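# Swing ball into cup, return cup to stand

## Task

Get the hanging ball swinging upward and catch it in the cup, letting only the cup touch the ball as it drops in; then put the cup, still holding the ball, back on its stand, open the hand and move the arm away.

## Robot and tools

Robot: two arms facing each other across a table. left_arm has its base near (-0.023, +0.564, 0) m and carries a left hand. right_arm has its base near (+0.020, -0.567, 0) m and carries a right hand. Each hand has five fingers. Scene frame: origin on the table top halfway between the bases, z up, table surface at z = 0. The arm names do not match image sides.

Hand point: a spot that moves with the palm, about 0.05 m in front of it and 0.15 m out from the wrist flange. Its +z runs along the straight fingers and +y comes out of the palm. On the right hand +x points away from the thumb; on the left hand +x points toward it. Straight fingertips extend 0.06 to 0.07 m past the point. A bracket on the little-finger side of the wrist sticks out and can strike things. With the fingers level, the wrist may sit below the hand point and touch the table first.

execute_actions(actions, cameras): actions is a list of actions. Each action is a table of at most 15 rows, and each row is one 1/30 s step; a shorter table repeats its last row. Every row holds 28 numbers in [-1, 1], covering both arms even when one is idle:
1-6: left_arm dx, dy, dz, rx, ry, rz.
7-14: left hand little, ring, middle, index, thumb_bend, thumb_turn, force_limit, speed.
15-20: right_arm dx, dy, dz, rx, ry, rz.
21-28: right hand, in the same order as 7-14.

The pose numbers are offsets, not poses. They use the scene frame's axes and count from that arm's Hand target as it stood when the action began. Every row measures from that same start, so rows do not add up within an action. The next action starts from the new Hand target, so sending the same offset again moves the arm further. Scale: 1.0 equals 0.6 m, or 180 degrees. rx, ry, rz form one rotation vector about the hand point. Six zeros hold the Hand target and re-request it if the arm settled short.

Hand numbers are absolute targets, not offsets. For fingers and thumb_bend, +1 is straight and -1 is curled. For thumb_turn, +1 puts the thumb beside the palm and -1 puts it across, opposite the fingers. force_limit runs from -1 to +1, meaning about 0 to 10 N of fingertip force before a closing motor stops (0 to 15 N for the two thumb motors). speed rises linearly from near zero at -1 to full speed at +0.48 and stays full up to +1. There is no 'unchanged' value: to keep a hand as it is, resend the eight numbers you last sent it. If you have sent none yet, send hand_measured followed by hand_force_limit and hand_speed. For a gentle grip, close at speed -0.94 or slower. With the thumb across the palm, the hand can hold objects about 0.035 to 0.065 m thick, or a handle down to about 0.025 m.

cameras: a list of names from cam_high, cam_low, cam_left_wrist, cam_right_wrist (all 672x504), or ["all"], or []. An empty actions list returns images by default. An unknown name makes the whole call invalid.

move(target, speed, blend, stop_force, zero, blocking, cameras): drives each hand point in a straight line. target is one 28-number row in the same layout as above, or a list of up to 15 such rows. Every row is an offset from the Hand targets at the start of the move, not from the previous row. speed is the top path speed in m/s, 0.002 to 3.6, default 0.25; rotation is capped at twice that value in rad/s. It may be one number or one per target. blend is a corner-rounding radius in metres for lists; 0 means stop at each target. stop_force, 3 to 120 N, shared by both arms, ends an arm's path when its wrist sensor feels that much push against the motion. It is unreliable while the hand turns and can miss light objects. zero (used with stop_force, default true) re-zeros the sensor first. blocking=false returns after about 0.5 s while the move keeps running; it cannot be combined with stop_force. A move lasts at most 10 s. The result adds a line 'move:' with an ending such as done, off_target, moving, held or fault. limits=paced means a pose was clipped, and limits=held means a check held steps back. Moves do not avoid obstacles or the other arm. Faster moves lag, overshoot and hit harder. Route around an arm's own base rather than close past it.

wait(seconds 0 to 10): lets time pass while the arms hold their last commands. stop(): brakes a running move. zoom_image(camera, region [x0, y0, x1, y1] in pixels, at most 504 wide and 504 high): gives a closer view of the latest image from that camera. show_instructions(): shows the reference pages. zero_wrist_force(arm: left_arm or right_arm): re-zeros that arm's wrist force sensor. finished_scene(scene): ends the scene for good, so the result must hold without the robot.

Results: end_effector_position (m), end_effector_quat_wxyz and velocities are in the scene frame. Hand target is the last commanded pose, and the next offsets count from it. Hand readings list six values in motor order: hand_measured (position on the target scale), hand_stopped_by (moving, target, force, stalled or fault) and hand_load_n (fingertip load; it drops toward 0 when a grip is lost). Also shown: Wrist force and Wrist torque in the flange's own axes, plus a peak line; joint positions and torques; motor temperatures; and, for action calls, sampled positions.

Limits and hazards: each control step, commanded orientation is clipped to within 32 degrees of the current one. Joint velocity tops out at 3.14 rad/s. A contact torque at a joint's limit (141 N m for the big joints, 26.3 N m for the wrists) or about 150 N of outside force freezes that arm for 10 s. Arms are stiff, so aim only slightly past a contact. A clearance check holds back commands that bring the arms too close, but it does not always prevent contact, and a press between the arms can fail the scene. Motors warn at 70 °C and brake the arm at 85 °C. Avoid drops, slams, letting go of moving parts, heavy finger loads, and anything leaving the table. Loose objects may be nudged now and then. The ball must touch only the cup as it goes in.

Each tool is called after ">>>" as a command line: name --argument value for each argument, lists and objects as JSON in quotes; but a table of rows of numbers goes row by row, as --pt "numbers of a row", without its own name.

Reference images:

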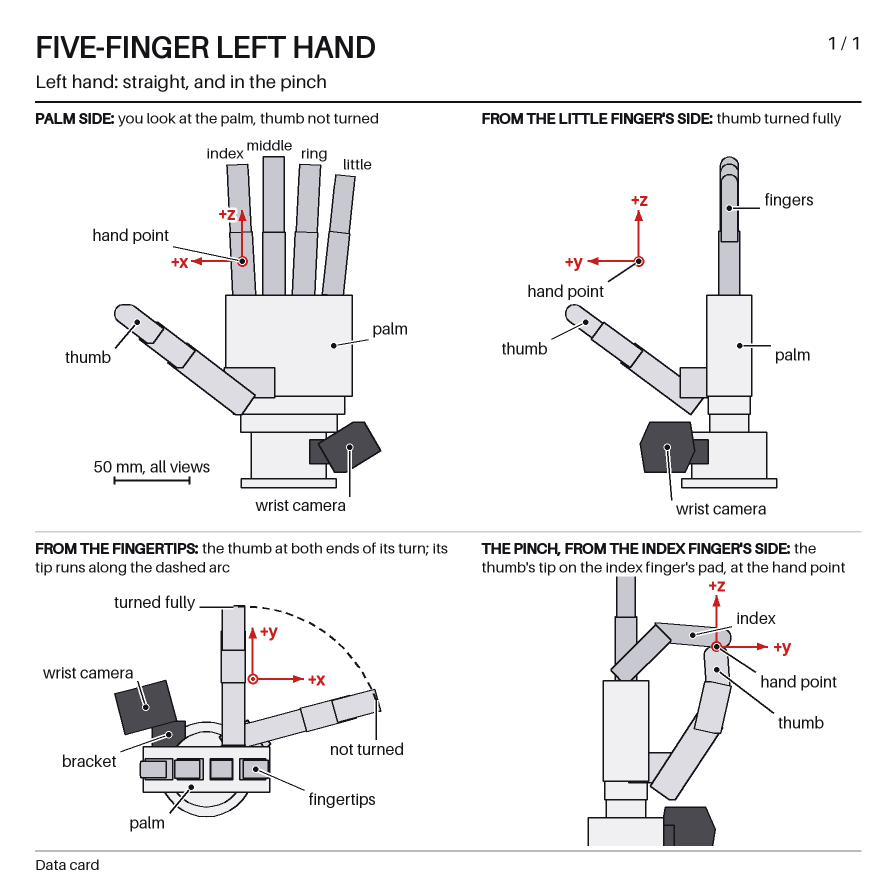

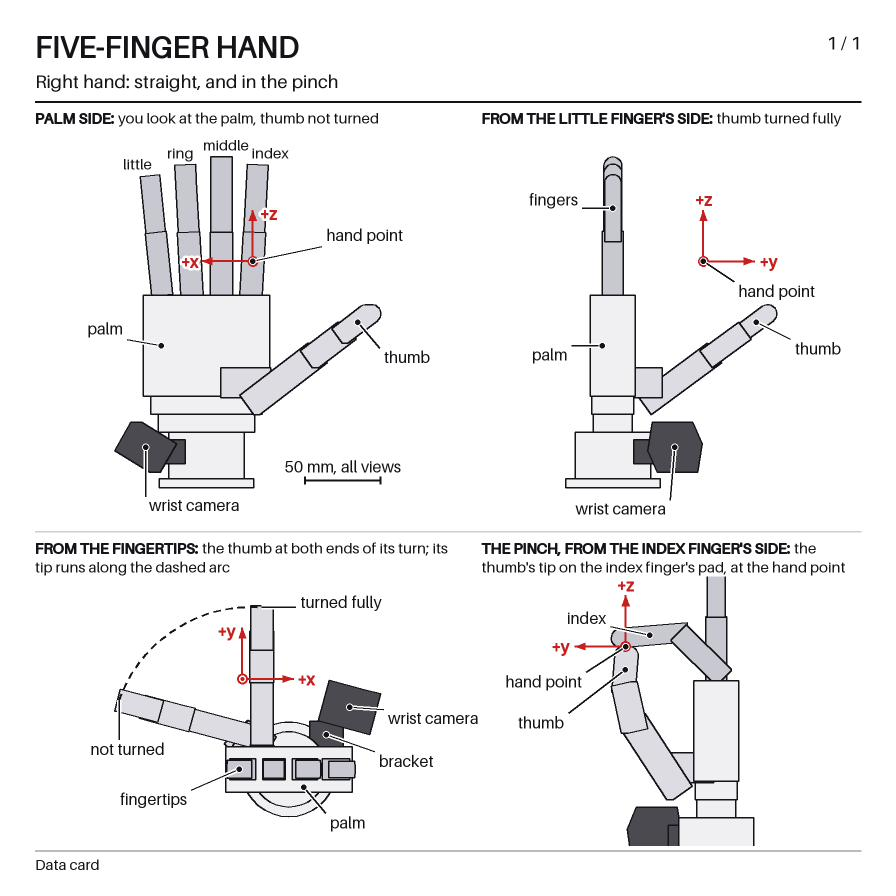

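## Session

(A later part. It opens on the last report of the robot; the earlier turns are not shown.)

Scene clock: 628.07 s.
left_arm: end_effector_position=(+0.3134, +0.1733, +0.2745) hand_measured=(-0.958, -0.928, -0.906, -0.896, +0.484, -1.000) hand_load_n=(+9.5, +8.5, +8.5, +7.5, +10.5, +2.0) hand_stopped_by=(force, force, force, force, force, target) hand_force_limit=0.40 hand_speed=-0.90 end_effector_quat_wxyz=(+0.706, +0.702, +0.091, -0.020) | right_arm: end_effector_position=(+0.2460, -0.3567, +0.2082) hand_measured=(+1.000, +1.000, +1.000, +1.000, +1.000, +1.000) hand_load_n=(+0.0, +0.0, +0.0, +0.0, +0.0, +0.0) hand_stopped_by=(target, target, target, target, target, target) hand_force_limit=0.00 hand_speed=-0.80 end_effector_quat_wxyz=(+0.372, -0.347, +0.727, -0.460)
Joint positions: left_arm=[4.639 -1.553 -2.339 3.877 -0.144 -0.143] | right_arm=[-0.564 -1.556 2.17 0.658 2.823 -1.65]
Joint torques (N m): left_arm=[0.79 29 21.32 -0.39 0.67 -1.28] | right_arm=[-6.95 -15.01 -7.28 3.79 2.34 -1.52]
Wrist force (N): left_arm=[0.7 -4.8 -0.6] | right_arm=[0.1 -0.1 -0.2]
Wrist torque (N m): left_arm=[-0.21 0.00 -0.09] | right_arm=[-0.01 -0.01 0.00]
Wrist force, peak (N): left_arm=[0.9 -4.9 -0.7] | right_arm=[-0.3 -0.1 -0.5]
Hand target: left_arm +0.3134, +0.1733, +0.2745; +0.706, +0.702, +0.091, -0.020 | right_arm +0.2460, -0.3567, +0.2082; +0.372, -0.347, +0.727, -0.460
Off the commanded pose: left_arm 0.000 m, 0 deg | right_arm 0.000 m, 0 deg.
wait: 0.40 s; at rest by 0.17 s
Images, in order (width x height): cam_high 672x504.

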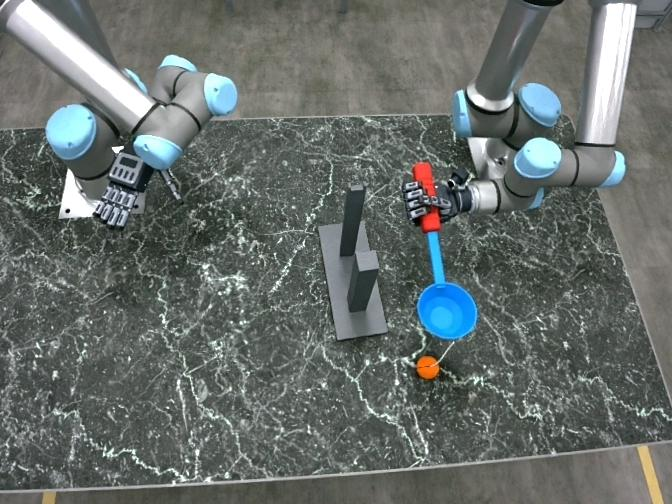

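>>> move --target '[0.0077, -0.0048, 0, 0, 0, 0, -0.996, -0.996, -0.996, -0.996, -0.98, -1, 0.4, -0.9, 0, 0, 0, 0, 0, 0, 1, 1, 1, 1, 1, 1, 0, -0.8]' --speed 0.01 --cameras '["cam_high"]'

>>> zoom_image --camera "cam_high" --region '[400, 330, 470, 400]'

>>> move --target '[0, 0, 0.40917, 0, 0, 0, -0.996, -0.996, -0.996, -0.996, -0.98, -1, 0.4, -0.9, 0, 0, 0, 0, 0, 0, 1, 1, 1, 1, 1, 1, 0, -0.8]' --speed 0.1

>>> execute_actions --actions '[[[-0.00009,-0.00205,0,0,0,0,-0.996,-0.996,-0.996,-0.996,-0.98,-1,0.4,-0.9,0,0,0,0,0,0,1,1,1,1,1,1,0,-0.8],[-0.00019,-0.00409,0,0,0,0,-0.996,-0.996,-0.996,-0.996,-0.98,-1,0.4,-0.9,0,0,0,0,0,0,1,1,1,1,1,1,0,-0.8],[-0.00028,-0.00614,0,0,0,0,-0.996,-0.996,-0.996,-0.996,-0.98,-1,0.4,-0.9,0,0,0,0,0,0,1,1,1,1,1,1,0,-0.8],[-0.00038,-0.00819,0,0,0,0,-0.996,-0.996,-0.996,-0.996,-0.98,-1,0.4,-0.9,0,0,0,0,0,0,1,1,1,1,1,1,0,-0.8],[-0.00047,-0.01024,0,0,0,0,-0.996,-0.996,-0.996,-0.996,-0.98,-1,0.4,-0.9,0,0,0,0,0,0,1,1,1,1,1,1,0,-0.8],[-0.00056,-0.01228,0,0,0,0,-0.996,-0.996,-0.996,-0.996,-0.98,-1,0.4,-0.9,0,0,0,0,0,0,1,1,1,1,1,1,0,-0.8],[-0.00066,-0.01433,0,0,0,0,-0.996,-0.996,-0.996,-0.996,-0.98,-1,0.4,-0.9,0,0,0,0,0,0,1,1,1,1,1,1,0,-0.8],[-0.00075,-0.01638,0,0,0,0,-0.996,-0.996,-0.996,-0.996,-0.98,-1,0.4,-0.9,0,0,0,0,0,0,1,1,1,1,1,1,0,-0.8],[-0.00085,-0.01842,0,0,0,0,-0.996,-0.996,-0.996,-0.996,-0.98,-1,0.4,-0.9,0,0,0,0,0,0,1,1,1,1,1,1,0,-0.8],[-0.00094,-0.02047,0,0,0,0,-0.996,-0.996,-0.996,-0.996,-0.98,-1,0.4,-0.9,0,0,0,0,0,0,1,1,1,1,1,1,0,-0.8],[-0.00103,-0.02252,0,0,0,0,-0.996,-0.996,-0.996,-0.996,-0.98,-1,0.4,-0.9,0,0,0,0,0,0,1,1,1,1,1,1,0,-0.8],[-0.00113,-0.02456,0,0,0,0,-0.996,-0.996,-0.996,-0.996,-0.98,-1,0.4,-0.9,0,0,0,0,0,0,1,1,1,1,1,1,0,-0.8],[-0.00122,-0.02661,0,0,0,0,-0.996,-0.996,-0.996,-0.996,-0.98,-1,0.4,-0.9,0,0,0,0,0,0,1,1,1,1,1,1,0,-0.8],[-0.00132,-0.02866,0,0,0,0,-0.996,-0.996,-0.996,-0.996,-0.98,-1,0.4,-0.9,0,0,0,0,0,0,1,1,1,1,1,1,0,-0.8],[-0.0015,-0.03275,0,0,0,0,-0.996,-0.996,-0.996,-0.996,-0.98,-1,0.4,-0.9,0,0,0,0,0,0,1,1,1,1,1,1,0,-0.8]],[[-0.00019,-0.00409,0,0,0,0,-0.996,-0.996,-0.996,-0.996,-0.98,-1,0.4,-0.9,0,0,0,0,0,0,1,1,1,1,1,1,0,-0.8],[-0.00038,-0.00819,0,0,0,0,-0.996,-0.996,-0.996,-0.996,-0.98,-1,0.4,-0.9,0,0,0,0,0,0,1,1,1,1,1,1,0,-0.8],[-0.00056,-0.01228,0,0,0,0,-0.996,-0.996,-0.996,-0.996,-0.98,-1,0.4,-0.9,0,0,0,0,0,0,1,1,1,1,1,1,0,-0.8],[-0.00075,-0.01638,0,0,0,0,-0.996,-0.996,-0.996,-0.996,-0.98,-1,0.4,-0.9,0,0,0,0,0,0,1,1,1,1,1,1,0,-0.8],[-0.00094,-0.02047,0,0,0,0,-0.996,-0.996,-0.996,-0.996,-0.98,-1,0.4,-0.9,0,0,0,0,0,0,1,1,1,1,1,1,0,-0.8],[-0.00113,-0.02456,0,0,0,0,-0.996,-0.996,-0.996,-0.996,-0.98,-1,0.4,-0.9,0,0,0,0,0,0,1,1,1,1,1,1,0,-0.8],[-0.00132,-0.02866,0,0,0,0,-0.996,-0.996,-0.996,-0.996,-0.98,-1,0.4,-0.9,0,0,0,0,0,0,1,1,1,1,1,1,0,-0.8],[-0.0015,-0.03275,0,0,0,0,-0.996,-0.996,-0.996,-0.996,-0.98,-1,0.4,-0.9,0,0,0,0,0,0,1,1,1,1,1,1,0,-0.8],[-0.00169,-0.03685,0,0,0,0,-0.996,-0.996,-0.996,-0.996,-0.98,-1,0.4,-0.9,0,0,0,0,0,0,1,1,1,1,1,1,0,-0.8],[-0.00188,-0.04094,0,0,0,0,-0.996,-0.996,-0.996,-0.996,-0.98,-1,0.4,-0.9,0,0,0,0,0,0,1,1,1,1,1,1,0,-0.8],[-0.00207,-0.04503,0,0,0,0,-0.996,-0.996,-0.996,-0.996,-0.98,-1,0.4,-0.9,0,0,0,0,0,0,1,1,1,1,1,1,0,-0.8],[-0.00226,-0.04913,0,0,0,0,-0.996,-0.996,-0.996,-0.996,-0.98,-1,0.4,-0.9,0,0,0,0,0,0,1,1,1,1,1,1,0,-0.8],[-0.00244,-0.05322,0,0,0,0,-0.996,-0.996,-0.996,-0.996,-0.98,-1,0.4,-0.9,0,0,0,0,0,0,1,1,1,1,1,1,0,-0.8],[-0.00263,-0.05732,0,0,0,0,-0.996,-0.996,-0.996,-0.996,-0.98,-1,0.4,-0.9,0,0,0,0,0,0,1,1,1,1,1,1,0,-0.8],[-0.00282,-0.06141,0,0,0,0,-0.996,-0.996,-0.996,-0.996,-0.98,-1,0.4,-0.9,0,0,0,0,0,0,1,1,1,1,1,1,0,-0.8]],[[-0.00019,-0.00409,0,0,0,0,-0.996,-0.996,-0.996,-0.996,-0.98,-1,0.4,-0.9,0,0,0,0,0,0,1,1,1,1,1,1,0,-0.8],[-0.00038,-0.00819,0,0,0,0,-0.996,-0.996,-0.996,-0.996,-0.98,-1,0.4,-0.9,0,0,0,0,0,0,1,1,1,1,1,1,0,-0.8],[-0.00056,-0.01228,0,0,0,0,-0.996,-0.996,-0.996,-0.996,-0.98,-1,0.4,-0.9,0,0,0,0,0,0,1,1,1,1,1,1,0,-0.8],[-0.00075,-0.01638,0,0,0,0,-0.996,-0.996,-0.996,-0.996,-0.98,-1,0.4,-0.9,0,0,0,0,0,0,1,1,1,1,1,1,0,-0.8],[-0.00094,-0.02047,0,0,0,0,-0.996,-0.996,-0.996,-0.996,-0.98,-1,0.4,-0.9,0,0,0,0,0,0,1,1,1,1,1,1,0,-0.8],[-0.00113,-0.02456,0,0,0,0,-0.996,-0.996,-0.996,-0.996,-0.98,-1,0.4,-0.9,0,0,0,0,0,0,1,1,1,1,1,1,0,-0.8],[-0.00132,-0.02866,0,0,0,0,-0.996,-0.996,-0.996,-0.996,-0.98,-1,0.4,-0.9,0,0,0,0,0,0,1,1,1,1,1,1,0,-0.8],[-0.0015,-0.03275,0,0,0,0,-0.996,-0.996,-0.996,-0.996,-0.98,-1,0.4,-0.9,0,0,0,0,0,0,1,1,1,1,1,1,0,-0.8],[-0.00169,-0.03685,0,0,0,0,-0.996,-0.996,-0.996,-0.996,-0.98,-1,0.4,-0.9,0,0,0,0,0,0,1,1,1,1,1,1,0,-0.8],[-0.00188,-0.04094,0,0,0,0,-0.996,-0.996,-0.996,-0.996,-0.98,-1,0.4,-0.9,0,0,0,0,0,0,1,1,1,1,1,1,0,-0.8],[-0.00207,-0.04503,0,0,0,0,-0.996,-0.996,-0.996,-0.996,-0.98,-1,0.4,-0.9,0,0,0,0,0,0,1,1,1,1,1,1,0,-0.8],[-0.00226,-0.04913,0,0,0,0,-0.996,-0.996,-0.996,-0.996,-0.98,-1,0.4,-0.9,0,0,0,0,0,0,1,1,1,1,1,1,0,-0.8],[-0.00244,-0.05322,0,0,0,0,-0.996,-0.996,-0.996,-0.996,-0.98,-1,0.4,-0.9,0,0,0,0,0,0,1,1,1,1,1,1,0,-0.8],[-0.00263,-0.05732,0,0,0,0,-0.996,-0.996,-0.996,-0.996,-0.98,-1,0.4,-0.9,0,0,0,0,0,0,1,1,1,1,1,1,0,-0.8],[-0.00282,-0.06141,0,0,0,0,-0.996,-0.996,-0.996,-0.996,-0.98,-1,0.4,-0.9,0,0,0,0,0,0,1,1,1,1,1,1,0,-0.8]],[[-0.00019,-0.00409,0,0,0,0,-0.996,-0.996,-0.996,-0.996,-0.98,-1,0.4,-0.9,0,0,0,0,0,0,1,1,1,1,1,1,0,-0.8],[-0.00028,-0.00614,0,0,0,0,-0.996,-0.996,-0.996,-0.996,-0.98,-1,0.4,-0.9,0,0,0,0,0,0,1,1,1,1,1,1,0,-0.8],[-0.00038,-0.00819,0,0,0,0,-0.996,-0.996,-0.996,-0.996,-0.98,-1,0.4,-0.9,0,0,0,0,0,0,1,1,1,1,1,1,0,-0.8],[-0.00047,-0.01024,0,0,0,0,-0.996,-0.996,-0.996,-0.996,-0.98,-1,0.4,-0.9,0,0,0,0,0,0,1,1,1,1,1,1,0,-0.8],[-0.00056,-0.01228,0,0,0,0,-0.996,-0.996,-0.996,-0.996,-0.98,-1,0.4,-0.9,0,0,0,0,0,0,1,1,1,1,1,1,0,-0.8],[-0.00066,-0.01433,0,0,0,0,-0.996,-0.996,-0.996,-0.996,-0.98,-1,0.4,-0.9,0,0,0,0,0,0,1,1,1,1,1,1,0,-0.8],[-0.00075,-0.01638,0,0,0,0,-0.996,-0.996,-0.996,-0.996,-0.98,-1,0.4,-0.9,0,0,0,0,0,0,1,1,1,1,1,1,0,-0.8],[-0.00085,-0.01842,0,0,0,0,-0.996,-0.996,-0.996,-0.996,-0.98,-1,0.4,-0.9,0,0,0,0,0,0,1,1,1,1,1,1,0,-0.8],[-0.00094,-0.02047,0,0,0,0,-0.996,-0.996,-0.996,-0.996,-0.98,-1,0.4,-0.9,0,0,0,0,0,0,1,1,1,1,1,1,0,-0.8],[-0.00103,-0.02252,0,0,0,0,-0.996,-0.996,-0.996,-0.996,-0.98,-1,0.4,-0.9,0,0,0,0,0,0,1,1,1,1,1,1,0,-0.8],[-0.00113,-0.02456,0,0,0,0,-0.996,-0.996,-0.996,-0.996,-0.98,-1,0.4,-0.9,0,0,0,0,0,0,1,1,1,1,1,1,0,-0.8],[-0.00122,-0.02661,0,0,0,0,-0.996,-0.996,-0.996,-0.996,-0.98,-1,0.4,-0.9,0,0,0,0,0,0,1,1,1,1,1,1,0,-0.8],[-0.00132,-0.02866,0,0,0,0,-0.996,-0.996,-0.996,-0.996,-0.98,-1,0.4,-0.9,0,0,0,0,0,0,1,1,1,1,1,1,0,-0.8],[-0.00141,-0.0307,0,0,0,0,-0.996,-0.996,-0.996,-0.996,-0.98,-1,0.4,-0.9,0,0,0,0,0,0,1,1,1,1,1,1,0,-0.8],[-0.0015,-0.03275,0,0,0,0,-0.996,-0.996,-0.996,-0.996,-0.98,-1,0.4,-0.9,0,0,0,0,0,0,1,1,1,1,1,1,0,-0.8]]]' --cameras '["cam_high"]'

>>> zoom_image --camera "cam_high" --region '[360, 305, 430, 375]'

>>> wait --seconds 0.23 --cameras '["cam_high"]'

>>> zoom_image --camera "cam_high" --region '[360, 305, 430, 375]'

>>> wait --seconds 0.23 --cameras '["cam_high"]'

>>> zoom_image --camera "cam_high" --region '[360, 305, 430, 375]'

>>> execute_actions --actions '[[[0,0,0,0,0,0,-0.996,-0.996,-0.996,-0.996,-0.98,-1,0.4,-0.9,0,0,0,0,0,0,1,1,1,1,1,1,0,-0.8],[0,0,0,0,0,0,-0.996,-0.996,-0.996,-0.996,-0.98,-1,0.4,-0.9,0,0,0,0,0,0,1,1,1,1,1,1,0,-0.8],[0,0,0,0,0,0,-0.996,-0.996,-0.996,-0.996,-0.98,-1,0.4,-0.9,0,0,0,0,0,0,1,1,1,1,1,1,0,-0.8],[0,-0.00556,0,0,0,0,-0.996,-0.996,-0.996,-0.996,-0.98,-1,0.4,-0.9,0,0,0,0,0,0,1,1,1,1,1,1,0,-0.8],[0,-0.01667,0,0,0,0,-0.996,-0.996,-0.996,-0.996,-0.98,-1,0.4,-0.9,0,0,0,0,0,0,1,1,1,1,1,1,0,-0.8],[0,-0.03333,0,0,0,0,-0.996,-0.996,-0.996,-0.996,-0.98,-1,0.4,-0.9,0,0,0,0,0,0,1,1,1,1,1,1,0,-0.8],[0,-0.05556,0,0,0,0,-0.996,-0.996,-0.996,-0.996,-0.98,-1,0.4,-0.9,0,0,0,0,0,0,1,1,1,1,1,1,0,-0.8],[0,-0.07778,0,0,0,0,-0.996,-0.996,-0.996,-0.996,-0.98,-1,0.4,-0.9,0,0,0,0,0,0,1,1,1,1,1,1,0,-0.8],[0,-0.1,0,0,0,0,-0.996,-0.996,-0.996,-0.996,-0.98,-1,0.4,-0.9,0,0,0,0,0,0,1,1,1,1,1,1,0,-0.8],[0,-0.12222,0,0,0,0,-0.996,-0.996,-0.996,-0.996,-0.98,-1,0.4,-0.9,0,0,0,0,0,0,1,1,1,1,1,1,0,-0.8],[0,-0.14444,0,0,0,0,-0.996,-0.996,-0.996,-0.996,-0.98,-1,0.4,-0.9,0,0,0,0,0,0,1,1,1,1,1,1,0,-0.8],[0,-0.16667,0,0,0,0,-0.996,-0.996,-0.996,-0.996,-0.98,-1,0.4,-0.9,0,0,0,0,0,0,1,1,1,1,1,1,0,-0.8],[0,-0.18889,0,0,0,0,-0.996,-0.996,-0.996,-0.996,-0.98,-1,0.4,-0.9,0,0,0,0,0,0,1,1,1,1,1,1,0,-0.8],[0,-0.21111,0,0,0,0,-0.996,-0.996,-0.996,-0.996,-0.98,-1,0.4,-0.9,0,0,0,0,0,0,1,1,1,1,1,1,0,-0.8],[0,-0.23333,0,0,0,0,-0.996,-0.996,-0.996,-0.996,-0.98,-1,0.4,-0.9,0,0,0,0,0,0,1,1,1,1,1,1,0,-0.8]],[[0,-0.01333,0,0,0,0,-0.996,-0.996,-0.996,-0.996,-0.98,-1,0.4,-0.9,0,0,0,0,0,0,1,1,1,1,1,1,0,-0.8],[0,-0.01778,0,0,0,0,-0.996,-0.996,-0.996,-0.996,-0.98,-1,0.4,-0.9,0,0,0,0,0,0,1,1,1,1,1,1,0,-0.8],[0,-0.01333,0,0,0,0,-0.996,-0.996,-0.996,-0.996,-0.98,-1,0.4,-0.9,0,0,0,0,0,0,1,1,1,1,1,1,0,-0.8],[0,0,0,0,0,0,-0.996,-0.996,-0.996,-0.996,-0.98,-1,0.4,-0.9,0,0,0,0,0,0,1,1,1,1,1,1,0,-0.8],[0,0.02222,0,0,0,0,-0.996,-0.996,-0.996,-0.996,-0.98,-1,0.4,-0.9,0,0,0,0,0,0,1,1,1,1,1,1,0,-0.8],[0,0.04444,0,0,0,0,-0.996,-0.996,-0.996,-0.996,-0.98,-1,0.4,-0.9,0,0,0,0,0,0,1,1,1,1,1,1,0,-0.8],[0,0.06667,0,0,0,0,-0.996,-0.996,-0.996,-0.996,-0.98,-1,0.4,-0.9,0,0,0,0,0,0,1,1,1,1,1,1,0,-0.8],[0,0.08889,0,0,0,0,-0.996,-0.996,-0.996,-0.996,-0.98,-1,0.4,-0.9,0,0,0,0,0,0,1,1,1,1,1,1,0,-0.8],[0,0.11111,0,0,0,0,-0.996,-0.996,-0.996,-0.996,-0.98,-1,0.4,-0.9,0,0,0,0,0,0,1,1,1,1,1,1,0,-0.8],[0,0.13333,0,0,0,0,-0.996,-0.996,-0.996,-0.996,-0.98,-1,0.4,-0.9,0,0,0,0,0,0,1,1,1,1,1,1,0,-0.8],[0,0.15556,0,0,0,0,-0.996,-0.996,-0.996,-0.996,-0.98,-1,0.4,-0.9,0,0,0,0,0,0,1,1,1,1,1,1,0,-0.8],[0,0.17778,0,0,0,0,-0.996,-0.996,-0.996,-0.996,-0.98,-1,0.4,-0.9,0,0,0,0,0,0,1,1,1,1,1,1,0,-0.8],[0,0.2,0,0,0,0,-0.996,-0.996,-0.996,-0.996,-0.98,-1,0.4,-0.9,0,0,0,0,0,0,1,1,1,1,1,1,0,-0.8],[0,0.22222,0,0,0,0,-0.996,-0.996,-0.996,-0.996,-0.98,-1,0.4,-0.9,0,0,0,0,0,0,1,1,1,1,1,1,0,-0.8],[0,0.23556,0,0,0,0,-0.996,-0.996,-0.996,-0.996,-0.98,-1,0.4,-0.9,0,0,0,0,0,0,1,1,1,1,1,1,0,-0.8]],[[0,0.00444,0,0,0,0,-0.996,-0.996,-0.996,-0.996,-0.98,-1,0.4,-0.9,0,0,0,0,0,0,1,1,1,1,1,1,0,-0.8],[0,0,0,0,0,0,-0.996,-0.996,-0.996,-0.996,-0.98,-1,0.4,-0.9,0,0,0,0,0,0,1,1,1,1,1,1,0,-0.8],[0,-0.01333,0,0,0,0,-0.996,-0.996,-0.996,-0.996,-0.98,-1,0.4,-0.9,0,0,0,0,0,0,1,1,1,1,1,1,0,-0.8],[0,-0.03556,0,0,0,0,-0.996,-0.996,-0.996,-0.996,-0.98,-1,0.4,-0.9,0,0,0,0,0,0,1,1,1,1,1,1,0,-0.8],[0,-0.05778,0,0,0,0,-0.996,-0.996,-0.996,-0.996,-0.98,-1,0.4,-0.9,0,0,0,0,0,0,1,1,1,1,1,1,0,-0.8],[0,-0.08,0,0,0,0,-0.996,-0.996,-0.996,-0.996,-0.98,-1,0.4,-0.9,0,0,0,0,0,0,1,1,1,1,1,1,0,-0.8],[0,-0.10222,0,0,0,0,-0.996,-0.996,-0.996,-0.996,-0.98,-1,0.4,-0.9,0,0,0,0,0,0,1,1,1,1,1,1,0,-0.8],[0,-0.12444,0,0,0,0,-0.996,-0.996,-0.996,-0.996,-0.98,-1,0.4,-0.9,0,0,0,0,0,0,1,1,1,1,1,1,0,-0.8],[0,-0.14667,0,0,0,0,-0.996,-0.996,-0.996,-0.996,-0.98,-1,0.4,-0.9,0,0,0,0,0,0,1,1,1,1,1,1,0,-0.8],[0,-0.16889,0,0,0,0,-0.996,-0.996,-0.996,-0.996,-0.98,-1,0.4,-0.9,0,0,0,0,0,0,1,1,1,1,1,1,0,-0.8],[0,-0.19111,0,0,0,0,-0.996,-0.996,-0.996,-0.996,-0.98,-1,0.4,-0.9,0,0,0,0,0,0,1,1,1,1,1,1,0,-0.8],[0,-0.21333,0,0,0,0,-0.996,-0.996,-0.996,-0.996,-0.98,-1,0.4,-0.9,0,0,0,0,0,0,1,1,1,1,1,1,0,-0.8],[0,-0.23556,0,0,0,0,-0.996,-0.996,-0.996,-0.996,-0.98,-1,0.4,-0.9,0,0,0,0,0,0,1,1,1,1,1,1,0,-0.8],[0,-0.25778,0.00792,0,0,0,-0.996,-0.996,-0.996,-0.996,-0.98,-1,0.4,-0.9,0,0,0,0,0,0,1,1,1,1,1,1,0,-0.8],[0,-0.28,0.02375,0,0,0,-0.996,-0.996,-0.996,-0.996,-0.98,-1,0.4,-0.9,0,0,0,0,0,0,1,1,1,1,1,1,0,-0.8]],[[0,-0.01667,0.02375,0,0,0,-0.996,-0.996,-0.996,-0.996,-0.98,-1,0.4,-0.9,0,0,0,0,0,0,1,1,1,1,1,1,0,-0.8],[0,-0.02778,0.05542,0,0,0,-0.996,-0.996,-0.996,-0.996,-0.98,-1,0.4,-0.9,0,0,0,0,0,0,1,1,1,1,1,1,0,-0.8],[0,-0.03333,0.07917,0,0,0,-0.996,-0.996,-0.996,-0.996,-0.98,-1,0.4,-0.9,0,0,0,0,0,0,1,1,1,1,1,1,0,-0.8],[0,-0.03333,0.095,0,0,0,-0.996,-0.996,-0.996,-0.996,-0.98,-1,0.4,-0.9,0,0,0,0,0,0,1,1,1,1,1,1,0,-0.8],[0,-0.03333,0.10292,0,0,0,-0.996,-0.996,-0.996,-0.996,-0.98,-1,0.4,-0.9,0,0,0,0,0,0,1,1,1,1,1,1,0,-0.8],[0,-0.03333,0.10292,0,0,0,-0.996,-0.996,-0.996,-0.996,-0.98,-1,0.4,-0.9,0,0,0,0,0,0,1,1,1,1,1,1,0,-0.8],[0,-0.03333,0.10292,0,0,0,-0.996,-0.996,-0.996,-0.996,-0.98,-1,0.4,-0.9,0,0,0,0,0,0,1,1,1,1,1,1,0,-0.8],[0,-0.03333,0.10292,0,0,0,-0.996,-0.996,-0.996,-0.996,-0.98,-1,0.4,-0.9,0,0,0,0,0,0,1,1,1,1,1,1,0,-0.8],[0.0067,-0.03333,0.10292,0,0,0,-0.996,-0.996,-0.996,-0.996,-0.98,-1,0.4,-0.9,0,0,0,0,0,0,1,1,1,1,1,1,0,-0.8],[0.025,-0.03333,0.10292,0,0,0,-0.996,-0.996,-0.996,-0.996,-0.98,-1,0.4,-0.9,0,0,0,0,0,0,1,1,1,1,1,1,0,-0.8],[0.05,-0.03333,0.10292,0,0,0,-0.996,-0.996,-0.996,-0.996,-0.98,-1,0.4,-0.9,0,0,0,0,0,0,1,1,1,1,1,1,0,-0.8],[0.075,-0.03333,0.10292,0,0,0,-0.996,-0.996,-0.996,-0.996,-0.98,-1,0.4,-0.9,0,0,0,0,0,0,1,1,1,1,1,1,0,-0.8],[0.0933,-0.03166,0.09742,0,0,0,-0.996,-0.996,-0.996,-0.996,-0.98,-1,0.4,-0.9,0,0,0,0,0,0,1,1,1,1,1,1,0,-0.8],[0.1,-0.0275,0.08625,0,0,0,-0.996,-0.996,-0.996,-0.996,-0.98,-1,0.4,-0.9,0,0,0,0,0,0,1,1,1,1,1,1,0,-0.8],[0.1,-0.02083,0.06959,0,0,0,-0.996,-0.996,-0.996,-0.996,-0.98,-1,0.4,-0.9,0,0,0,0,0,0,1,1,1,1,1,1,0,-0.8]],[[0,0.00917,-0.01667,0,0,0,-0.996,-0.996,-0.996,-0.996,-0.98,-1,0.4,-0.9,0,0,0,0,0,0,1,1,1,1,1,1,0,-0.8],[0,0.01833,-0.03333,0,0,0,-0.996,-0.996,-0.996,-0.996,-0.98,-1,0.4,-0.9,0,0,0,0,0,0,1,1,1,1,1,1,0,-0.8],[0,0.0275,-0.05,0,0,0,-0.996,-0.996,-0.996,-0.996,-0.98,-1,0.4,-0.9,0,0,0,0,0,0,1,1,1,1,1,1,0,-0.8],[0,0.03667,-0.06667,0,0,0,-0.996,-0.996,-0.996,-0.996,-0.98,-1,0.4,-0.9,0,0,0,0,0,0,1,1,1,1,1,1,0,-0.8],[0,0.04417,-0.08333,0,0,0,-0.996,-0.996,-0.996,-0.996,-0.98,-1,0.4,-0.9,0,0,0,0,0,0,1,1,1,1,1,1,0,-0.8],[0,0.05,-0.09717,0,0,0,-0.996,-0.996,-0.996,-0.996,-0.98,-1,0.4,-0.9,0,0,0,0,0,0,1,1,1,1,1,1,0,-0.8],[0,0.05417,-0.10833,0,0,0,-0.996,-0.996,-0.996,-0.996,-0.98,-1,0.4,-0.9,0,0,0,0,0,0,1,1,1,1,1,1,0,-0.8],[0,0.05667,-0.11667,0,0,0,-0.996,-0.996,-0.996,-0.996,-0.98,-1,0.4,-0.9,0,0,0,0,0,0,1,1,1,1,1,1,0,-0.8],[0,0.0575,-0.12217,0,0,0,-0.996,-0.996,-0.996,-0.996,-0.98,-1,0.4,-0.9,0,0,0,0,0,0,1,1,1,1,1,1,0,-0.8],[0,0.0575,-0.125,0,0,0,-0.996,-0.996,-0.996,-0.996,-0.98,-1,0.4,-0.9,0,0,0,0,0,0,1,1,1,1,1,1,0,-0.8]]]' --cameras '["cam_high", "cam_low"]'

>>> wait --seconds 0.066 --cameras '["cam_high", "cam_low"]'

>>> wait --seconds 0.2 --cameras '["cam_high", "cam_low"]'

Scene clock: 756.37 s.
left_arm: end_effector_position=(+0.3181, +0.1704, +0.2745) hand_measured=(-0.958, -0.928, -0.906, -0.896, +0.484, -1.000) hand_load_n=(+9.0, +8.5, +8.5, +7.5, +10.5, +2.0) hand_stopped_by=(force, force, force, force, force, target) hand_force_limit=0.40 hand_speed=-0.90 end_effector_quat_wxyz=(+0.706, +0.702, +0.091, -0.020) | right_arm: end_effector_position=(+0.2460, -0.3567, +0.2082) hand_measured=(+1.000, +1.000, +1.000, +1.000, +1.000, +1.000) hand_load_n=(+0.0, +0.0, +0.0, +0.0, +0.0, -0.5) hand_stopped_by=(target, target, target, target, target, target) hand_force_limit=0.00 hand_speed=-0.80 end_effector_quat_wxyz=(+0.372, -0.347, +0.727, -0.460)
Joint positions: left_arm=[4.63 -1.567 -2.325 3.878 -0.154 -0.144] | right_arm=[-0.564 -1.556 2.17 0.658 2.823 -1.65]
Joint torques (N m): left_arm=[2.04 20.36 15.86 1.4 -0.03 -0.87] | right_arm=[-7.31 -14.66 -7.51 3.6 2.33 -1.66]
Wrist force (N): left_arm=[0.7 -5.0 -0.5] | right_arm=[0.1 -0.2 -0.2]
Wrist torque (N m): left_arm=[-0.24 0.00 -0.07] | right_arm=[-0.02 -0.01 0.00]
Wrist force, peak (N): left_arm=[0.5 -5.3 -0.8] | right_arm=[-0.2 -0.5 -0.4]
Hand target: left_arm +0.3180, +0.1705, +0.2745; +0.706, +0.702, +0.091, -0.020 | right_arm +0.2460, -0.3567, +0.2082; +0.372, -0.347, +0.727, -0.460
Off the commanded pose: left_arm 0.000 m, 0 deg | right_arm 0.000 m, 0 deg.
move: done
Images, in order (width x height): cam_high 672x504.

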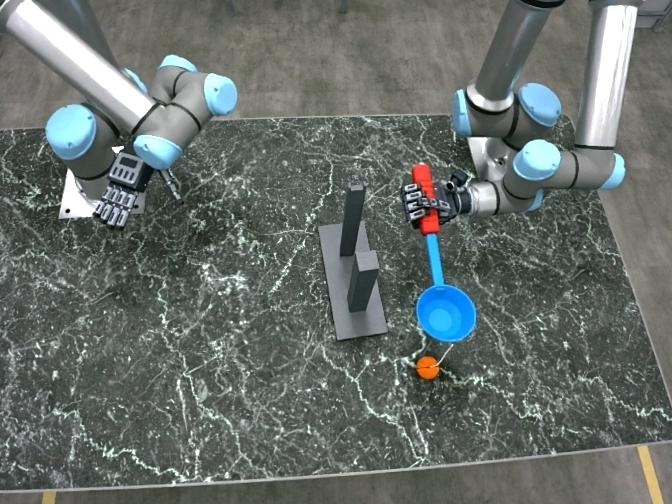

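Scaled by 7.200 from the camera's 672x504 image, which has a finer 960x720 frame.

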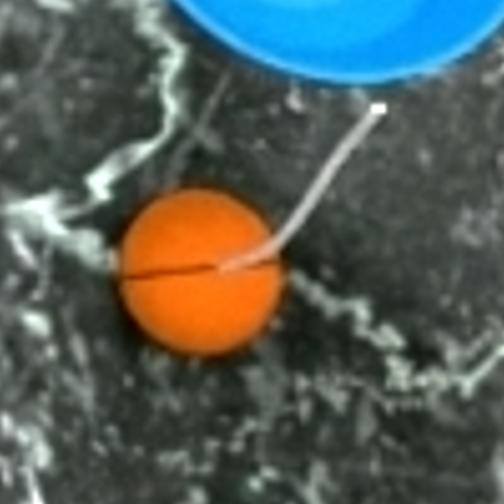

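Scene clock: 759.27 s.
left_arm: end_effector_position=(+0.3180, +0.1705, +0.5201) hand_measured=(-0.958, -0.928, -0.906, -0.896, +0.484, -1.000) hand_load_n=(+9.5, +8.5, +8.5, +7.5, +10.5, +2.0) hand_stopped_by=(force, force, force, force, force, target) hand_force_limit=0.40 hand_speed=-0.90 end_effector_quat_wxyz=(+0.706, +0.702, +0.091, -0.020) | right_arm: end_effector_position=(+0.2460, -0.3567, +0.2082) hand_measured=(+1.000, +1.000, +1.000, +1.000, +1.000, +1.000) hand_load_n=(-0.5, +0.0, +0.0, +0.0, +0.0, -0.5) hand_stopped_by=(target, target, target, target, target, target) hand_force_limit=0.00 hand_speed=-0.80 end_effector_quat_wxyz=(+0.372, -0.347, +0.727, -0.460)
Joint positions: left_arm=[4.63 -1.317 -1.846 3.148 -0.154 -0.143] | right_arm=[-0.564 -1.556 2.17 0.658 2.823 -1.65]
Joint torques (N m): left_arm=[4.87 1.87 12.24 1.97 1.75 -1.29] | right_arm=[-7.32 -14.77 -7.38 3.54 2.21 -1.52]
Wrist force (N): left_arm=[0.7 -4.0 -1.2] | right_arm=[-0.2 -0.4 -0.2]
Wrist torque (N m): left_arm=[-0.20 -0.03 -0.28] | right_arm=[-0.04 0.03 -0.02]
Wrist force, peak (N): left_arm=[0.7 -7.4 -0.7] | right_arm=[0.1 -0.7 -0.4]
Hand target: left_arm +0.3180, +0.1705, +0.5200; +0.706, +0.702, +0.091, -0.020 | right_arm +0.2460, -0.3567, +0.2082; +0.372, -0.347, +0.727, -0.460
Off the commanded pose: left_arm 0.000 m, 0 deg | right_arm 0.000 m, 0 deg.
move: done

Scene clock: 761.53 s.
left_arm: end_effector_position=(+0.3129, +0.0574, +0.5201) hand_measured=(-0.958, -0.928, -0.906, -0.896, +0.484, -1.000) hand_load_n=(+9.0, +8.5, +8.5, +7.5, +11.0, +2.0) hand_stopped_by=(force, force, force, force, force, target) hand_force_limit=0.40 hand_speed=-0.90 end_effector_quat_wxyz=(+0.706, +0.702, +0.091, -0.020) end_effector_velocity=(+0.000, +0.001, -0.001) end_effector_angular_velocity=(+0.000, +0.002, -0.001) | right_arm: end_effector_position=(+0.2460, -0.3567, +0.2082) hand_measured=(+1.000, +1.000, +1.000, +1.000, +1.000, +1.000) hand_load_n=(-0.5, +0.0, +0.0, +0.0, +0.0, -0.5) hand_stopped_by=(target, target, target, target, target, target) hand_force_limit=0.00 hand_speed=-0.80 end_effector_quat_wxyz=(+0.372, -0.347, +0.727, -0.460)
Joint positions: left_arm=[4.278 -1.479 -1.714 3.188 -0.505 -0.154] | right_arm=[-0.564 -1.556 2.17 0.658 2.823 -1.65]
Joint velocities: left_arm=[0.003 0.002 -0.003 0 0.005 0] | right_arm=[within noise]
Joint torques (N m): left_arm=[6.26 33.88 13.88 1.78 1.59 -1.28] | right_arm=[-6.64 -14.67 -7.67 3.67 2.29 -1.37]
Wrist force (N): left_arm=[0.9 -4.8 -0.9] | right_arm=[-0.2 -0.3 -0.3]
Wrist torque (N m): left_arm=[-0.23 -0.04 -0.16] | right_arm=[-0.02 0.04 -0.02]
Wrist force, peak (N): left_arm=[1.0 -5.6 -0.8] | right_arm=[-0.2 -0.6 -0.6]
Hand target: left_arm +0.3129, +0.0575, +0.5200; +0.706, +0.702, +0.091, -0.020 | right_arm +0.2460, -0.3567, +0.2082; +0.372, -0.347, +0.727, -0.460
Off the commanded pose: left_arm 0.000 m, 0 deg | right_arm 0.000 m, 0 deg.
Step readings (end_effector_position of left_arm | right_arm):
0: (+0.3180, +0.1705, +0.5201) | (+0.2460, -0.3567, +0.2082)
1: (+0.3180, +0.1704, +0.5201) | (+0.2460, -0.3567, +0.2082)
2: (+0.3180, +0.1701, +0.5200) | (+0.2460, -0.3567, +0.2082)
4: (+0.3179, +0.1683, +0.5199) | (+0.2460, -0.3567, +0.2082)
8: (+0.3177, +0.1629, +0.5200) | (+0.2460, -0.3567, +0.2082)
15: (+0.3173, +0.1543, +0.5200) | (+0.2460, -0.3567, +0.2082)
16: (+0.3172, +0.1528, +0.5200) | (+0.2460, -0.3567, +0.2082)
17: (+0.3170, +0.1504, +0.5200) | (+0.2460, -0.3567, +0.2082)
19: (+0.3168, +0.1457, +0.5200) | (+0.2460, -0.3567, +0.2082)
23: (+0.3162, +0.1354, +0.5200) | (+0.2460, -0.3567, +0.2082)
30: (+0.3155, +0.1184, +0.5200) | (+0.2460, -0.3567, +0.2082)
31: (+0.3154, +0.1160, +0.5200) | (+0.2460, -0.3567, +0.2082)
32: (+0.3153, +0.1136, +0.5200) | (+0.2460, -0.3567, +0.2082)
34: (+0.3151, +0.1089, +0.5200) | (+0.2460, -0.3567, +0.2082)
38: (+0.3146, +0.0989, +0.5200) | (+0.2460, -0.3567, +0.2082)
45: (+0.3138, +0.0818, +0.5200) | (+0.2460, -0.3567, +0.2082)
46: (+0.3137, +0.0794, +0.5200) | (+0.2460, -0.3567, +0.2082)
47: (+0.3136, +0.0765, +0.5200) | (+0.2460, -0.3567, +0.2082)
49: (+0.3135, +0.0730, +0.5200) | (+0.2460, -0.3567, +0.2082)
53: (+0.3133, +0.0681, +0.5200) | (+0.2460, -0.3567, +0.2082)
60: (+0.3129, +0.0596, +0.5200) | (+0.2460, -0.3567, +0.2082)
Images, in order (width x height): cam_high 672x504.

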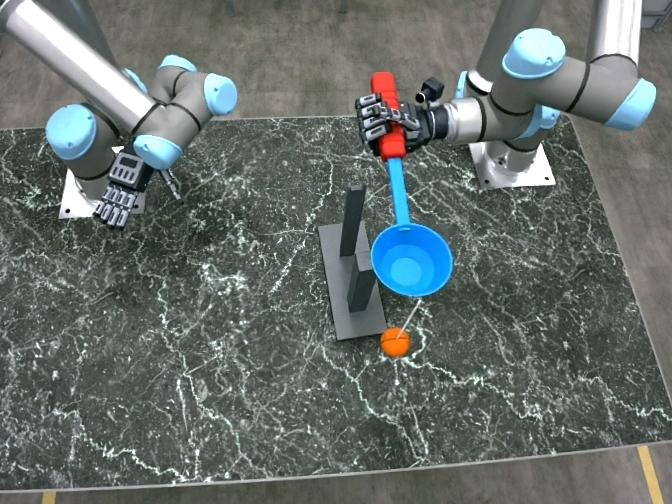

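Scaled by 7.200 from the camera's 672x504 image, which has a finer 960x720 frame.

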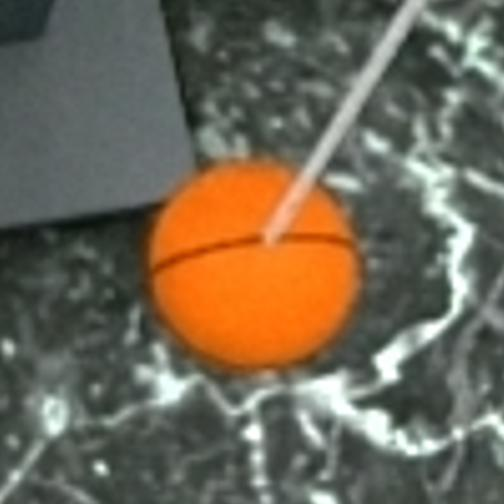

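Scene clock: 761.77 s.
left_arm: end_effector_position=(+0.3128, +0.0575, +0.5200) hand_measured=(-0.958, -0.928, -0.906, -0.896, +0.484, -1.000) hand_load_n=(+9.5, +8.5, +8.5, +7.5, +10.5, +2.0) hand_stopped_by=(force, force, force, force, force, target) hand_force_limit=0.40 hand_speed=-0.90 end_effector_quat_wxyz=(+0.706, +0.702, +0.091, -0.020) | right_arm: end_effector_position=(+0.2460, -0.3567, +0.2082) hand_measured=(+1.000, +1.000, +1.000, +1.000, +1.000, +1.000) hand_load_n=(+0.0, +0.0, +0.0, +0.0, +0.0, +0.0) hand_stopped_by=(target, target, target, target, target, target) hand_force_limit=0.00 hand_speed=-0.80 end_effector_quat_wxyz=(+0.372, -0.347, +0.727, -0.460)
Joint positions: left_arm=[4.278 -1.479 -1.714 3.188 -0.505 -0.154] | right_arm=[-0.564 -1.556 2.17 0.658 2.823 -1.65]
Joint torques (N m): left_arm=[6.72 33.21 13.48 0.84 0.96 -1.09] | right_arm=[-6.86 -14.68 -7.38 3.61 2.34 -1.53]
Wrist force (N): left_arm=[0.7 -3.3 -1.1] | right_arm=[-0.2 -0.3 -0.3]
Wrist torque (N m): left_arm=[-0.16 -0.03 -0.18] | right_arm=[0.00 0.02 -0.01]
Wrist force, peak (N): left_arm=[0.9 -5.4 -0.5] | right_arm=[-0.1 -0.7 -0.4]
Hand target: left_arm +0.3129, +0.0575, +0.5200; +0.706, +0.702, +0.091, -0.020 | right_arm +0.2460, -0.3567, +0.2082; +0.372, -0.347, +0.727, -0.460
Off the commanded pose: left_arm 0.000 m, 0 deg | right_arm 0.000 m, 0 deg.
wait: 0.23 s; at rest by 0.17 s
Images, in order (width x height): cam_high 672x504.

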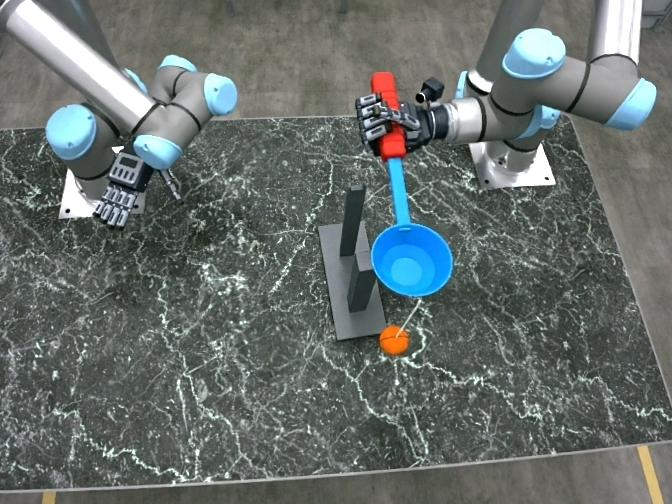

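Scaled by 7.200 from the camera's 672x504 image, which has a finer 960x720 frame.

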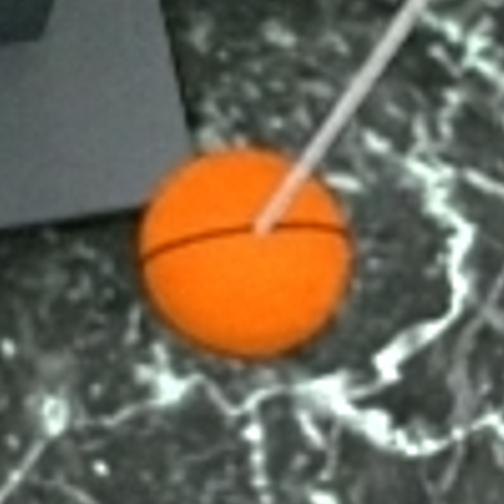

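Scene clock: 762.00 s.
left_arm: end_effector_position=(+0.3128, +0.0575, +0.5200) hand_measured=(-0.958, -0.928, -0.906, -0.896, +0.484, -1.000) hand_load_n=(+9.0, +8.5, +8.5, +7.5, +11.0, +2.0) hand_stopped_by=(force, force, force, force, force, target) hand_force_limit=0.40 hand_speed=-0.90 end_effector_quat_wxyz=(+0.706, +0.702, +0.091, -0.020) | right_arm: end_effector_position=(+0.2460, -0.3567, +0.2082) hand_measured=(+1.000, +1.000, +1.000, +1.000, +1.000, +1.000) hand_load_n=(+0.0, +0.0, +0.0, +0.0, +0.0, +0.0) hand_stopped_by=(target, target, target, target, target, target) hand_force_limit=0.00 hand_speed=-0.80 end_effector_quat_wxyz=(+0.372, -0.347, +0.727, -0.460)
Joint positions: left_arm=[4.278 -1.478 -1.714 3.188 -0.505 -0.154] | right_arm=[-0.564 -1.556 2.17 0.658 2.823 -1.65]
Joint torques (N m): left_arm=[5.96 33.53 13.44 0.49 0.78 -0.93] | right_arm=[-6.82 -14.44 -7.22 3.72 2.36 -1.56]
Wrist force (N): left_arm=[1.0 -5.6 -0.8] | right_arm=[-0.1 -0.2 -0.2]
Wrist torque (N m): left_arm=[-0.28 -0.06 -0.14] | right_arm=[-0.02 0.02 -0.01]
Wrist force, peak (N): left_arm=[1.0 -5.6 -0.8] | right_arm=[-0.3 -0.5 -0.6]
Hand target: left_arm +0.3129, +0.0575, +0.5200; +0.706, +0.702, +0.091, -0.020 | right_arm +0.2460, -0.3567, +0.2082; +0.372, -0.347, +0.727, -0.460
Off the commanded pose: left_arm 0.000 m, 0 deg | right_arm 0.000 m, 0 deg.
wait: 0.23 s; at rest by 0.17 s
Images, in order (width x height): cam_high 672x504.

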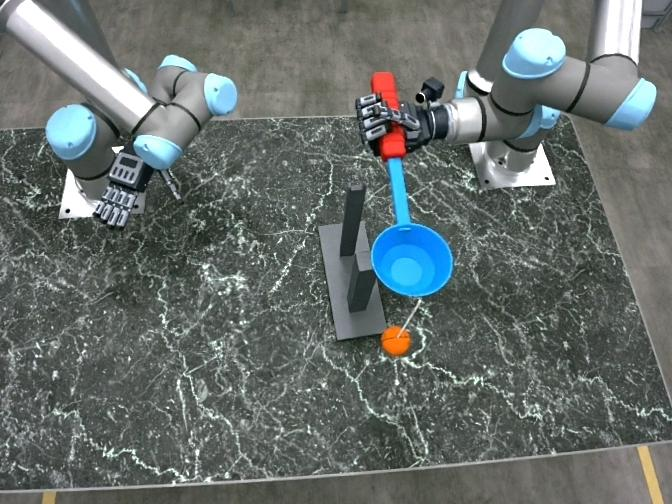

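Scaled by 7.200 from the camera's 672x504 image, which has a finer 960x720 frame.

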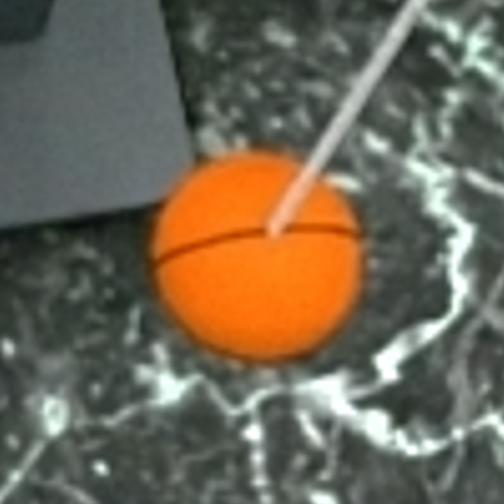

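Scene clock: 764.73 s.
left_arm: end_effector_position=(+0.3729, -0.0872, +0.5012) hand_measured=(-0.958, -0.930, -0.906, -0.896, +0.484, -1.000) hand_load_n=(+0.0, +3.5, +7.5, +6.5, +10.5, +2.0) hand_stopped_by=(force, force, force, force, force, target) hand_force_limit=0.40 hand_speed=-0.90 end_effector_quat_wxyz=(+0.706, +0.702, +0.091, -0.020) | right_arm: end_effector_position=(+0.2460, -0.3567, +0.2082) hand_measured=(+1.000, +1.000, +1.000, +1.000, +1.000, +1.000) hand_load_n=(+0.0, +0.0, +0.0, +0.0, +0.0, -0.5) hand_stopped_by=(target, target, target, target, target, target) hand_force_limit=0.00 hand_speed=-0.80 end_effector_quat_wxyz=(+0.372, -0.347, +0.727, -0.460)
Joint positions: left_arm=[4.054 -1.846 -1.359 3.202 -0.73 -0.155] | right_arm=[-0.564 -1.556 2.17 0.658 2.823 -1.65]
Joint torques (N m): left_arm=[-3.62 27.78 15.08 3.39 0.43 2.41] | right_arm=[-7.27 -14.17 -7.69 3.7 2.26 -1.59]
Wrist force (N): left_arm=[1.6 -3.4 -0.8] | right_arm=[0.1 -0.3 -0.2]
Wrist torque (N m): left_arm=[-0.13 -0.12 -0.29] | right_arm=[-0.02 -0.02 0.00]
Wrist force, peak (N): left_arm=[1.7 -13.7 2.3] | right_arm=[-0.1 -0.8 -0.2]
Hand target: left_arm +0.3729, -0.0872, +0.5010; +0.706, +0.702, +0.091, -0.020 | right_arm +0.2460, -0.3567, +0.2082; +0.372, -0.347, +0.727, -0.460
Off the commanded pose: left_arm 0.000 m, 0 deg | right_arm 0.000 m, 0 deg.
Step readings (end_effector_position of left_arm | right_arm):
0: (+0.3128, +0.0575, +0.5200) | (+0.2460, -0.3567, +0.2082)
1: (+0.3128, +0.0575, +0.5200) | (+0.2460, -0.3567, +0.2082)
2: (+0.3128, +0.0575, +0.5200) | (+0.2460, -0.3567, +0.2082)
4: (+0.3128, +0.0574, +0.5200) | (+0.2460, -0.3567, +0.2082)
8: (+0.3118, +0.0372, +0.5196) | (+0.2460, -0.3567, +0.2082)
15: (+0.3087, -0.0552, +0.5178) | (+0.2460, -0.3567, +0.2082)
16: (+0.3090, -0.0678, +0.5178) | (+0.2460, -0.3567, +0.2082)
17: (+0.3093, -0.0793, +0.5179) | (+0.2460, -0.3567, +0.2082)
19: (+0.3113, -0.0929, +0.5189) | (+0.2460, -0.3567, +0.2082)
23: (+0.3133, -0.0609, +0.5203) | (+0.2460, -0.3567, +0.2082)
30: (+0.3124, +0.0329, +0.5200) | (+0.2460, -0.3567, +0.2082)
31: (+0.3123, +0.0471, +0.5200) | (+0.2460, -0.3567, +0.2082)
32: (+0.3123, +0.0555, +0.5200) | (+0.2460, -0.3567, +0.2082)
34: (+0.3124, +0.0590, +0.5200) | (+0.2460, -0.3567, +0.2082)
38: (+0.3092, +0.0130, +0.5185) | (+0.2460, -0.3567, +0.2082)
45: (+0.3092, -0.0817, +0.5195) | (+0.2460, -0.3567, +0.2082)
46: (+0.3091, -0.0941, +0.5239) | (+0.2460, -0.3567, +0.2082)
47: (+0.3089, -0.1053, +0.5324) | (+0.2460, -0.3567, +0.2082)
49: (+0.3083, -0.1217, +0.5651) | (+0.2460, -0.3567, +0.2082)
53: (+0.3114, -0.1284, +0.5998) | (+0.2460, -0.3567, +0.2082)
60: (+0.3662, -0.1252, +0.5906) | (+0.2460, -0.3567, +0.2082)
61: (+0.3745, -0.1230, +0.5836) | (+0.2460, -0.3567, +0.2082)
62: (+0.3767, -0.1203, +0.5754) | (+0.2460, -0.3567, +0.2082)
64: (+0.3752, -0.1121, +0.5558) | (+0.2460, -0.3567, +0.2082)
68: (+0.3722, -0.0919, +0.5159) | (+0.2460, -0.3567, +0.2082)
75: (+0.3729, -0.0870, +0.5007) | (+0.2460, -0.3567, +0.2082)
Images, in order (width x height): cam_high 672x504, cam_low 672x504.

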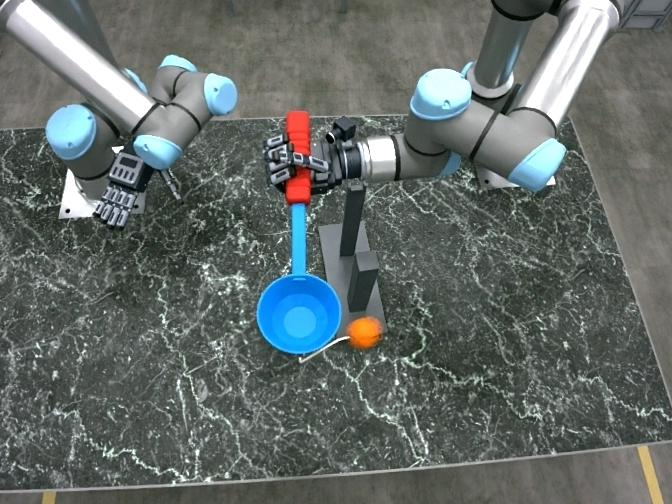

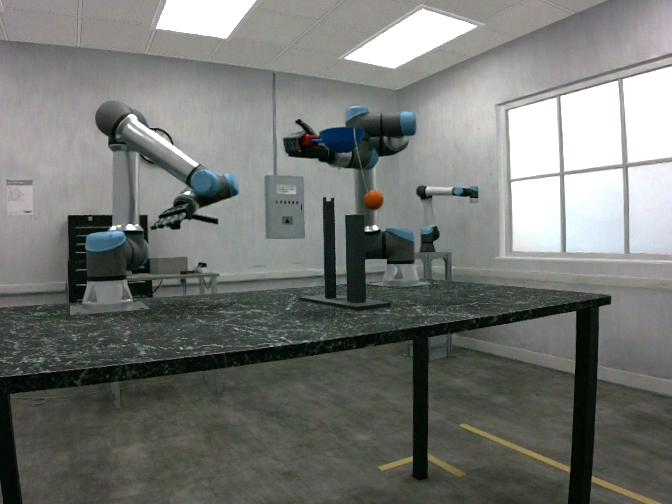

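Scene clock: 764.80 s.
left_arm: end_effector_position=(+0.3729, -0.0872, +0.5012) hand_measured=(-0.958, -0.930, -0.906, -0.896, +0.484, -1.000) hand_load_n=(+0.0, +2.5, +7.5, +6.0, +10.5, +2.0) hand_stopped_by=(force, force, force, force, force, target) hand_force_limit=0.40 hand_speed=-0.90 end_effector_quat_wxyz=(+0.706, +0.702, +0.091, -0.020) | right_arm: end_effector_position=(+0.2460, -0.3567, +0.2082) hand_measured=(+1.000, +1.000, +1.000, +1.000, +1.000, +1.000) hand_load_n=(+0.0, +0.0, +0.0, +0.0, +0.0, +0.0) hand_stopped_by=(target, target, target, target, target, target) hand_force_limit=0.00 hand_speed=-0.80 end_effector_quat_wxyz=(+0.372, -0.347, +0.727, -0.460)
Joint positions: left_arm=[4.054 -1.846 -1.359 3.202 -0.73 -0.155] | right_arm=[-0.564 -1.556 2.17 0.658 2.823 -1.65]
Joint torques (N m): left_arm=[-3.49 27.43 14.29 3.31 0.76 2.13] | right_arm=[-7.5 -14.74 -7.43 3.64 2.34 -1.6]
Wrist force (N): left_arm=[1.7 -4.5 0.2] | right_arm=[-0.2 -0.2 -0.2]
Wrist torque (N m): left_arm=[-0.19 -0.16 -0.16] | right_arm=[-0.02 0.03 -0.02]
Wrist force, peak (N): left_arm=[1.7 -5.3 -0.3] | right_arm=[-0.2 -0.2 -0.2]
Hand target: left_arm +0.3729, -0.0872, +0.5010; +0.706, +0.702, +0.091, -0.020 | right_arm +0.2460, -0.3567, +0.2082; +0.372, -0.347, +0.727, -0.460
Off the commanded pose: left_arm 0.000 m, 0 deg | right_arm 0.000 m, 0 deg.
wait: 0.07 s; no rest
Images, in order (width x height): cam_high 672x504, cam_low 672x504.

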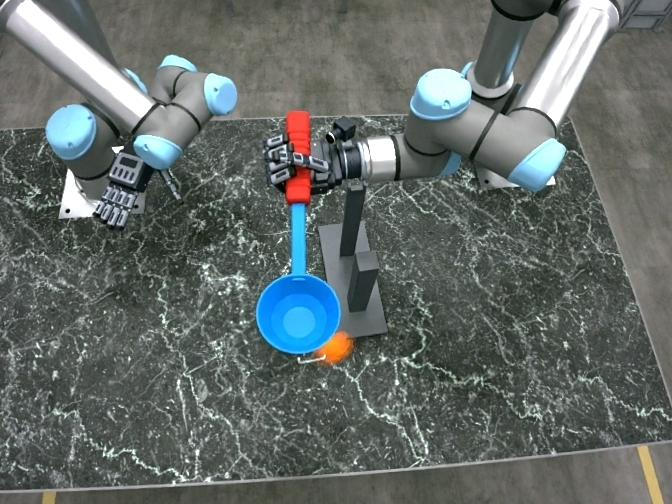

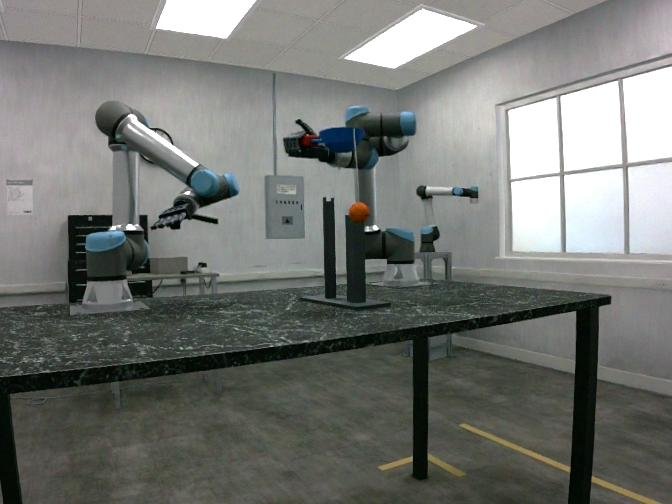

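Scene clock: 765.00 s.
left_arm: end_effector_position=(+0.3729, -0.0872, +0.5011) hand_measured=(-0.958, -0.930, -0.906, -0.896, +0.484, -1.000) hand_load_n=(+0.0, +1.5, +7.5, +5.5, +10.5, +2.0) hand_stopped_by=(force, force, force, force, force, target) hand_force_limit=0.40 hand_speed=-0.90 end_effector_quat_wxyz=(+0.706, +0.702, +0.091, -0.020) | right_arm: end_effector_position=(+0.2460, -0.3567, +0.2082) hand_measured=(+1.000, +1.000, +1.000, +1.000, +1.000, +1.000) hand_load_n=(+0.0, +0.0, +0.0, +0.0, +0.0, +0.0) hand_stopped_by=(target, target, target, target, target, target) hand_force_limit=0.00 hand_speed=-0.80 end_effector_quat_wxyz=(+0.372, -0.347, +0.727, -0.460)
Joint positions: left_arm=[4.054 -1.846 -1.359 3.202 -0.73 -0.155] | right_arm=[-0.564 -1.556 2.17 0.658 2.823 -1.65]
Joint torques (N m): left_arm=[-2.12 25.98 13.5 2.95 1.53 2.31] | right_arm=[-7.55 -14.67 -7.81 3.68 2.31 -1.6]
Wrist force (N): left_arm=[2.0 -4.0 -0.3] | right_arm=[-0.3 -0.2 -0.1]
Wrist torque (N m): left_arm=[-0.13 -0.14 -0.08] | right_arm=[-0.02 0.05 -0.02]
Wrist force, peak (N): left_arm=[1.8 -4.6 0.3] | right_arm=[-0.2 -0.5 -0.1]
Hand target: left_arm +0.3729, -0.0872, +0.5010; +0.706, +0.702, +0.091, -0.020 | right_arm +0.2460, -0.3567, +0.2082; +0.372, -0.347, +0.727, -0.460
Off the commanded pose: left_arm 0.000 m, 0 deg | right_arm 0.000 m, 0 deg.
wait: 0.20 s; at rest by 0.17 s
Images, in order (width x height): cam_high 672x504, cam_low 672x504.

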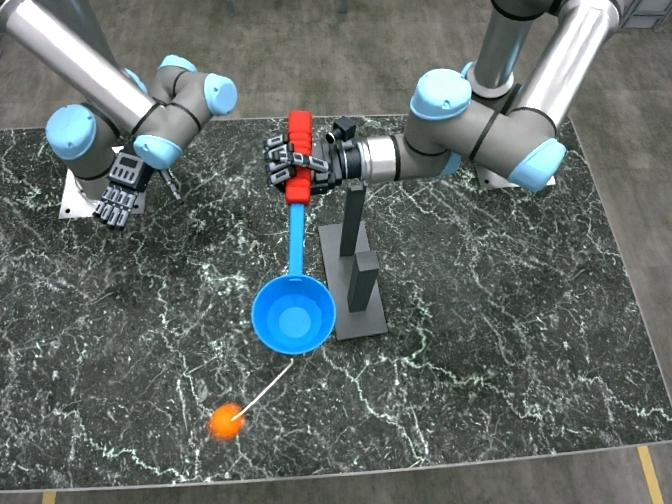

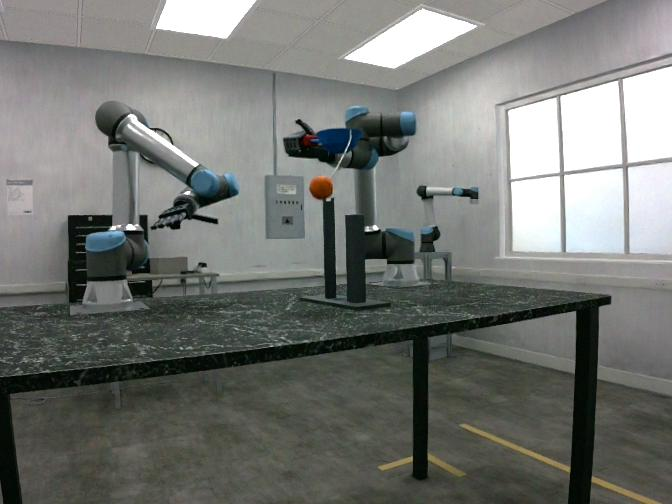

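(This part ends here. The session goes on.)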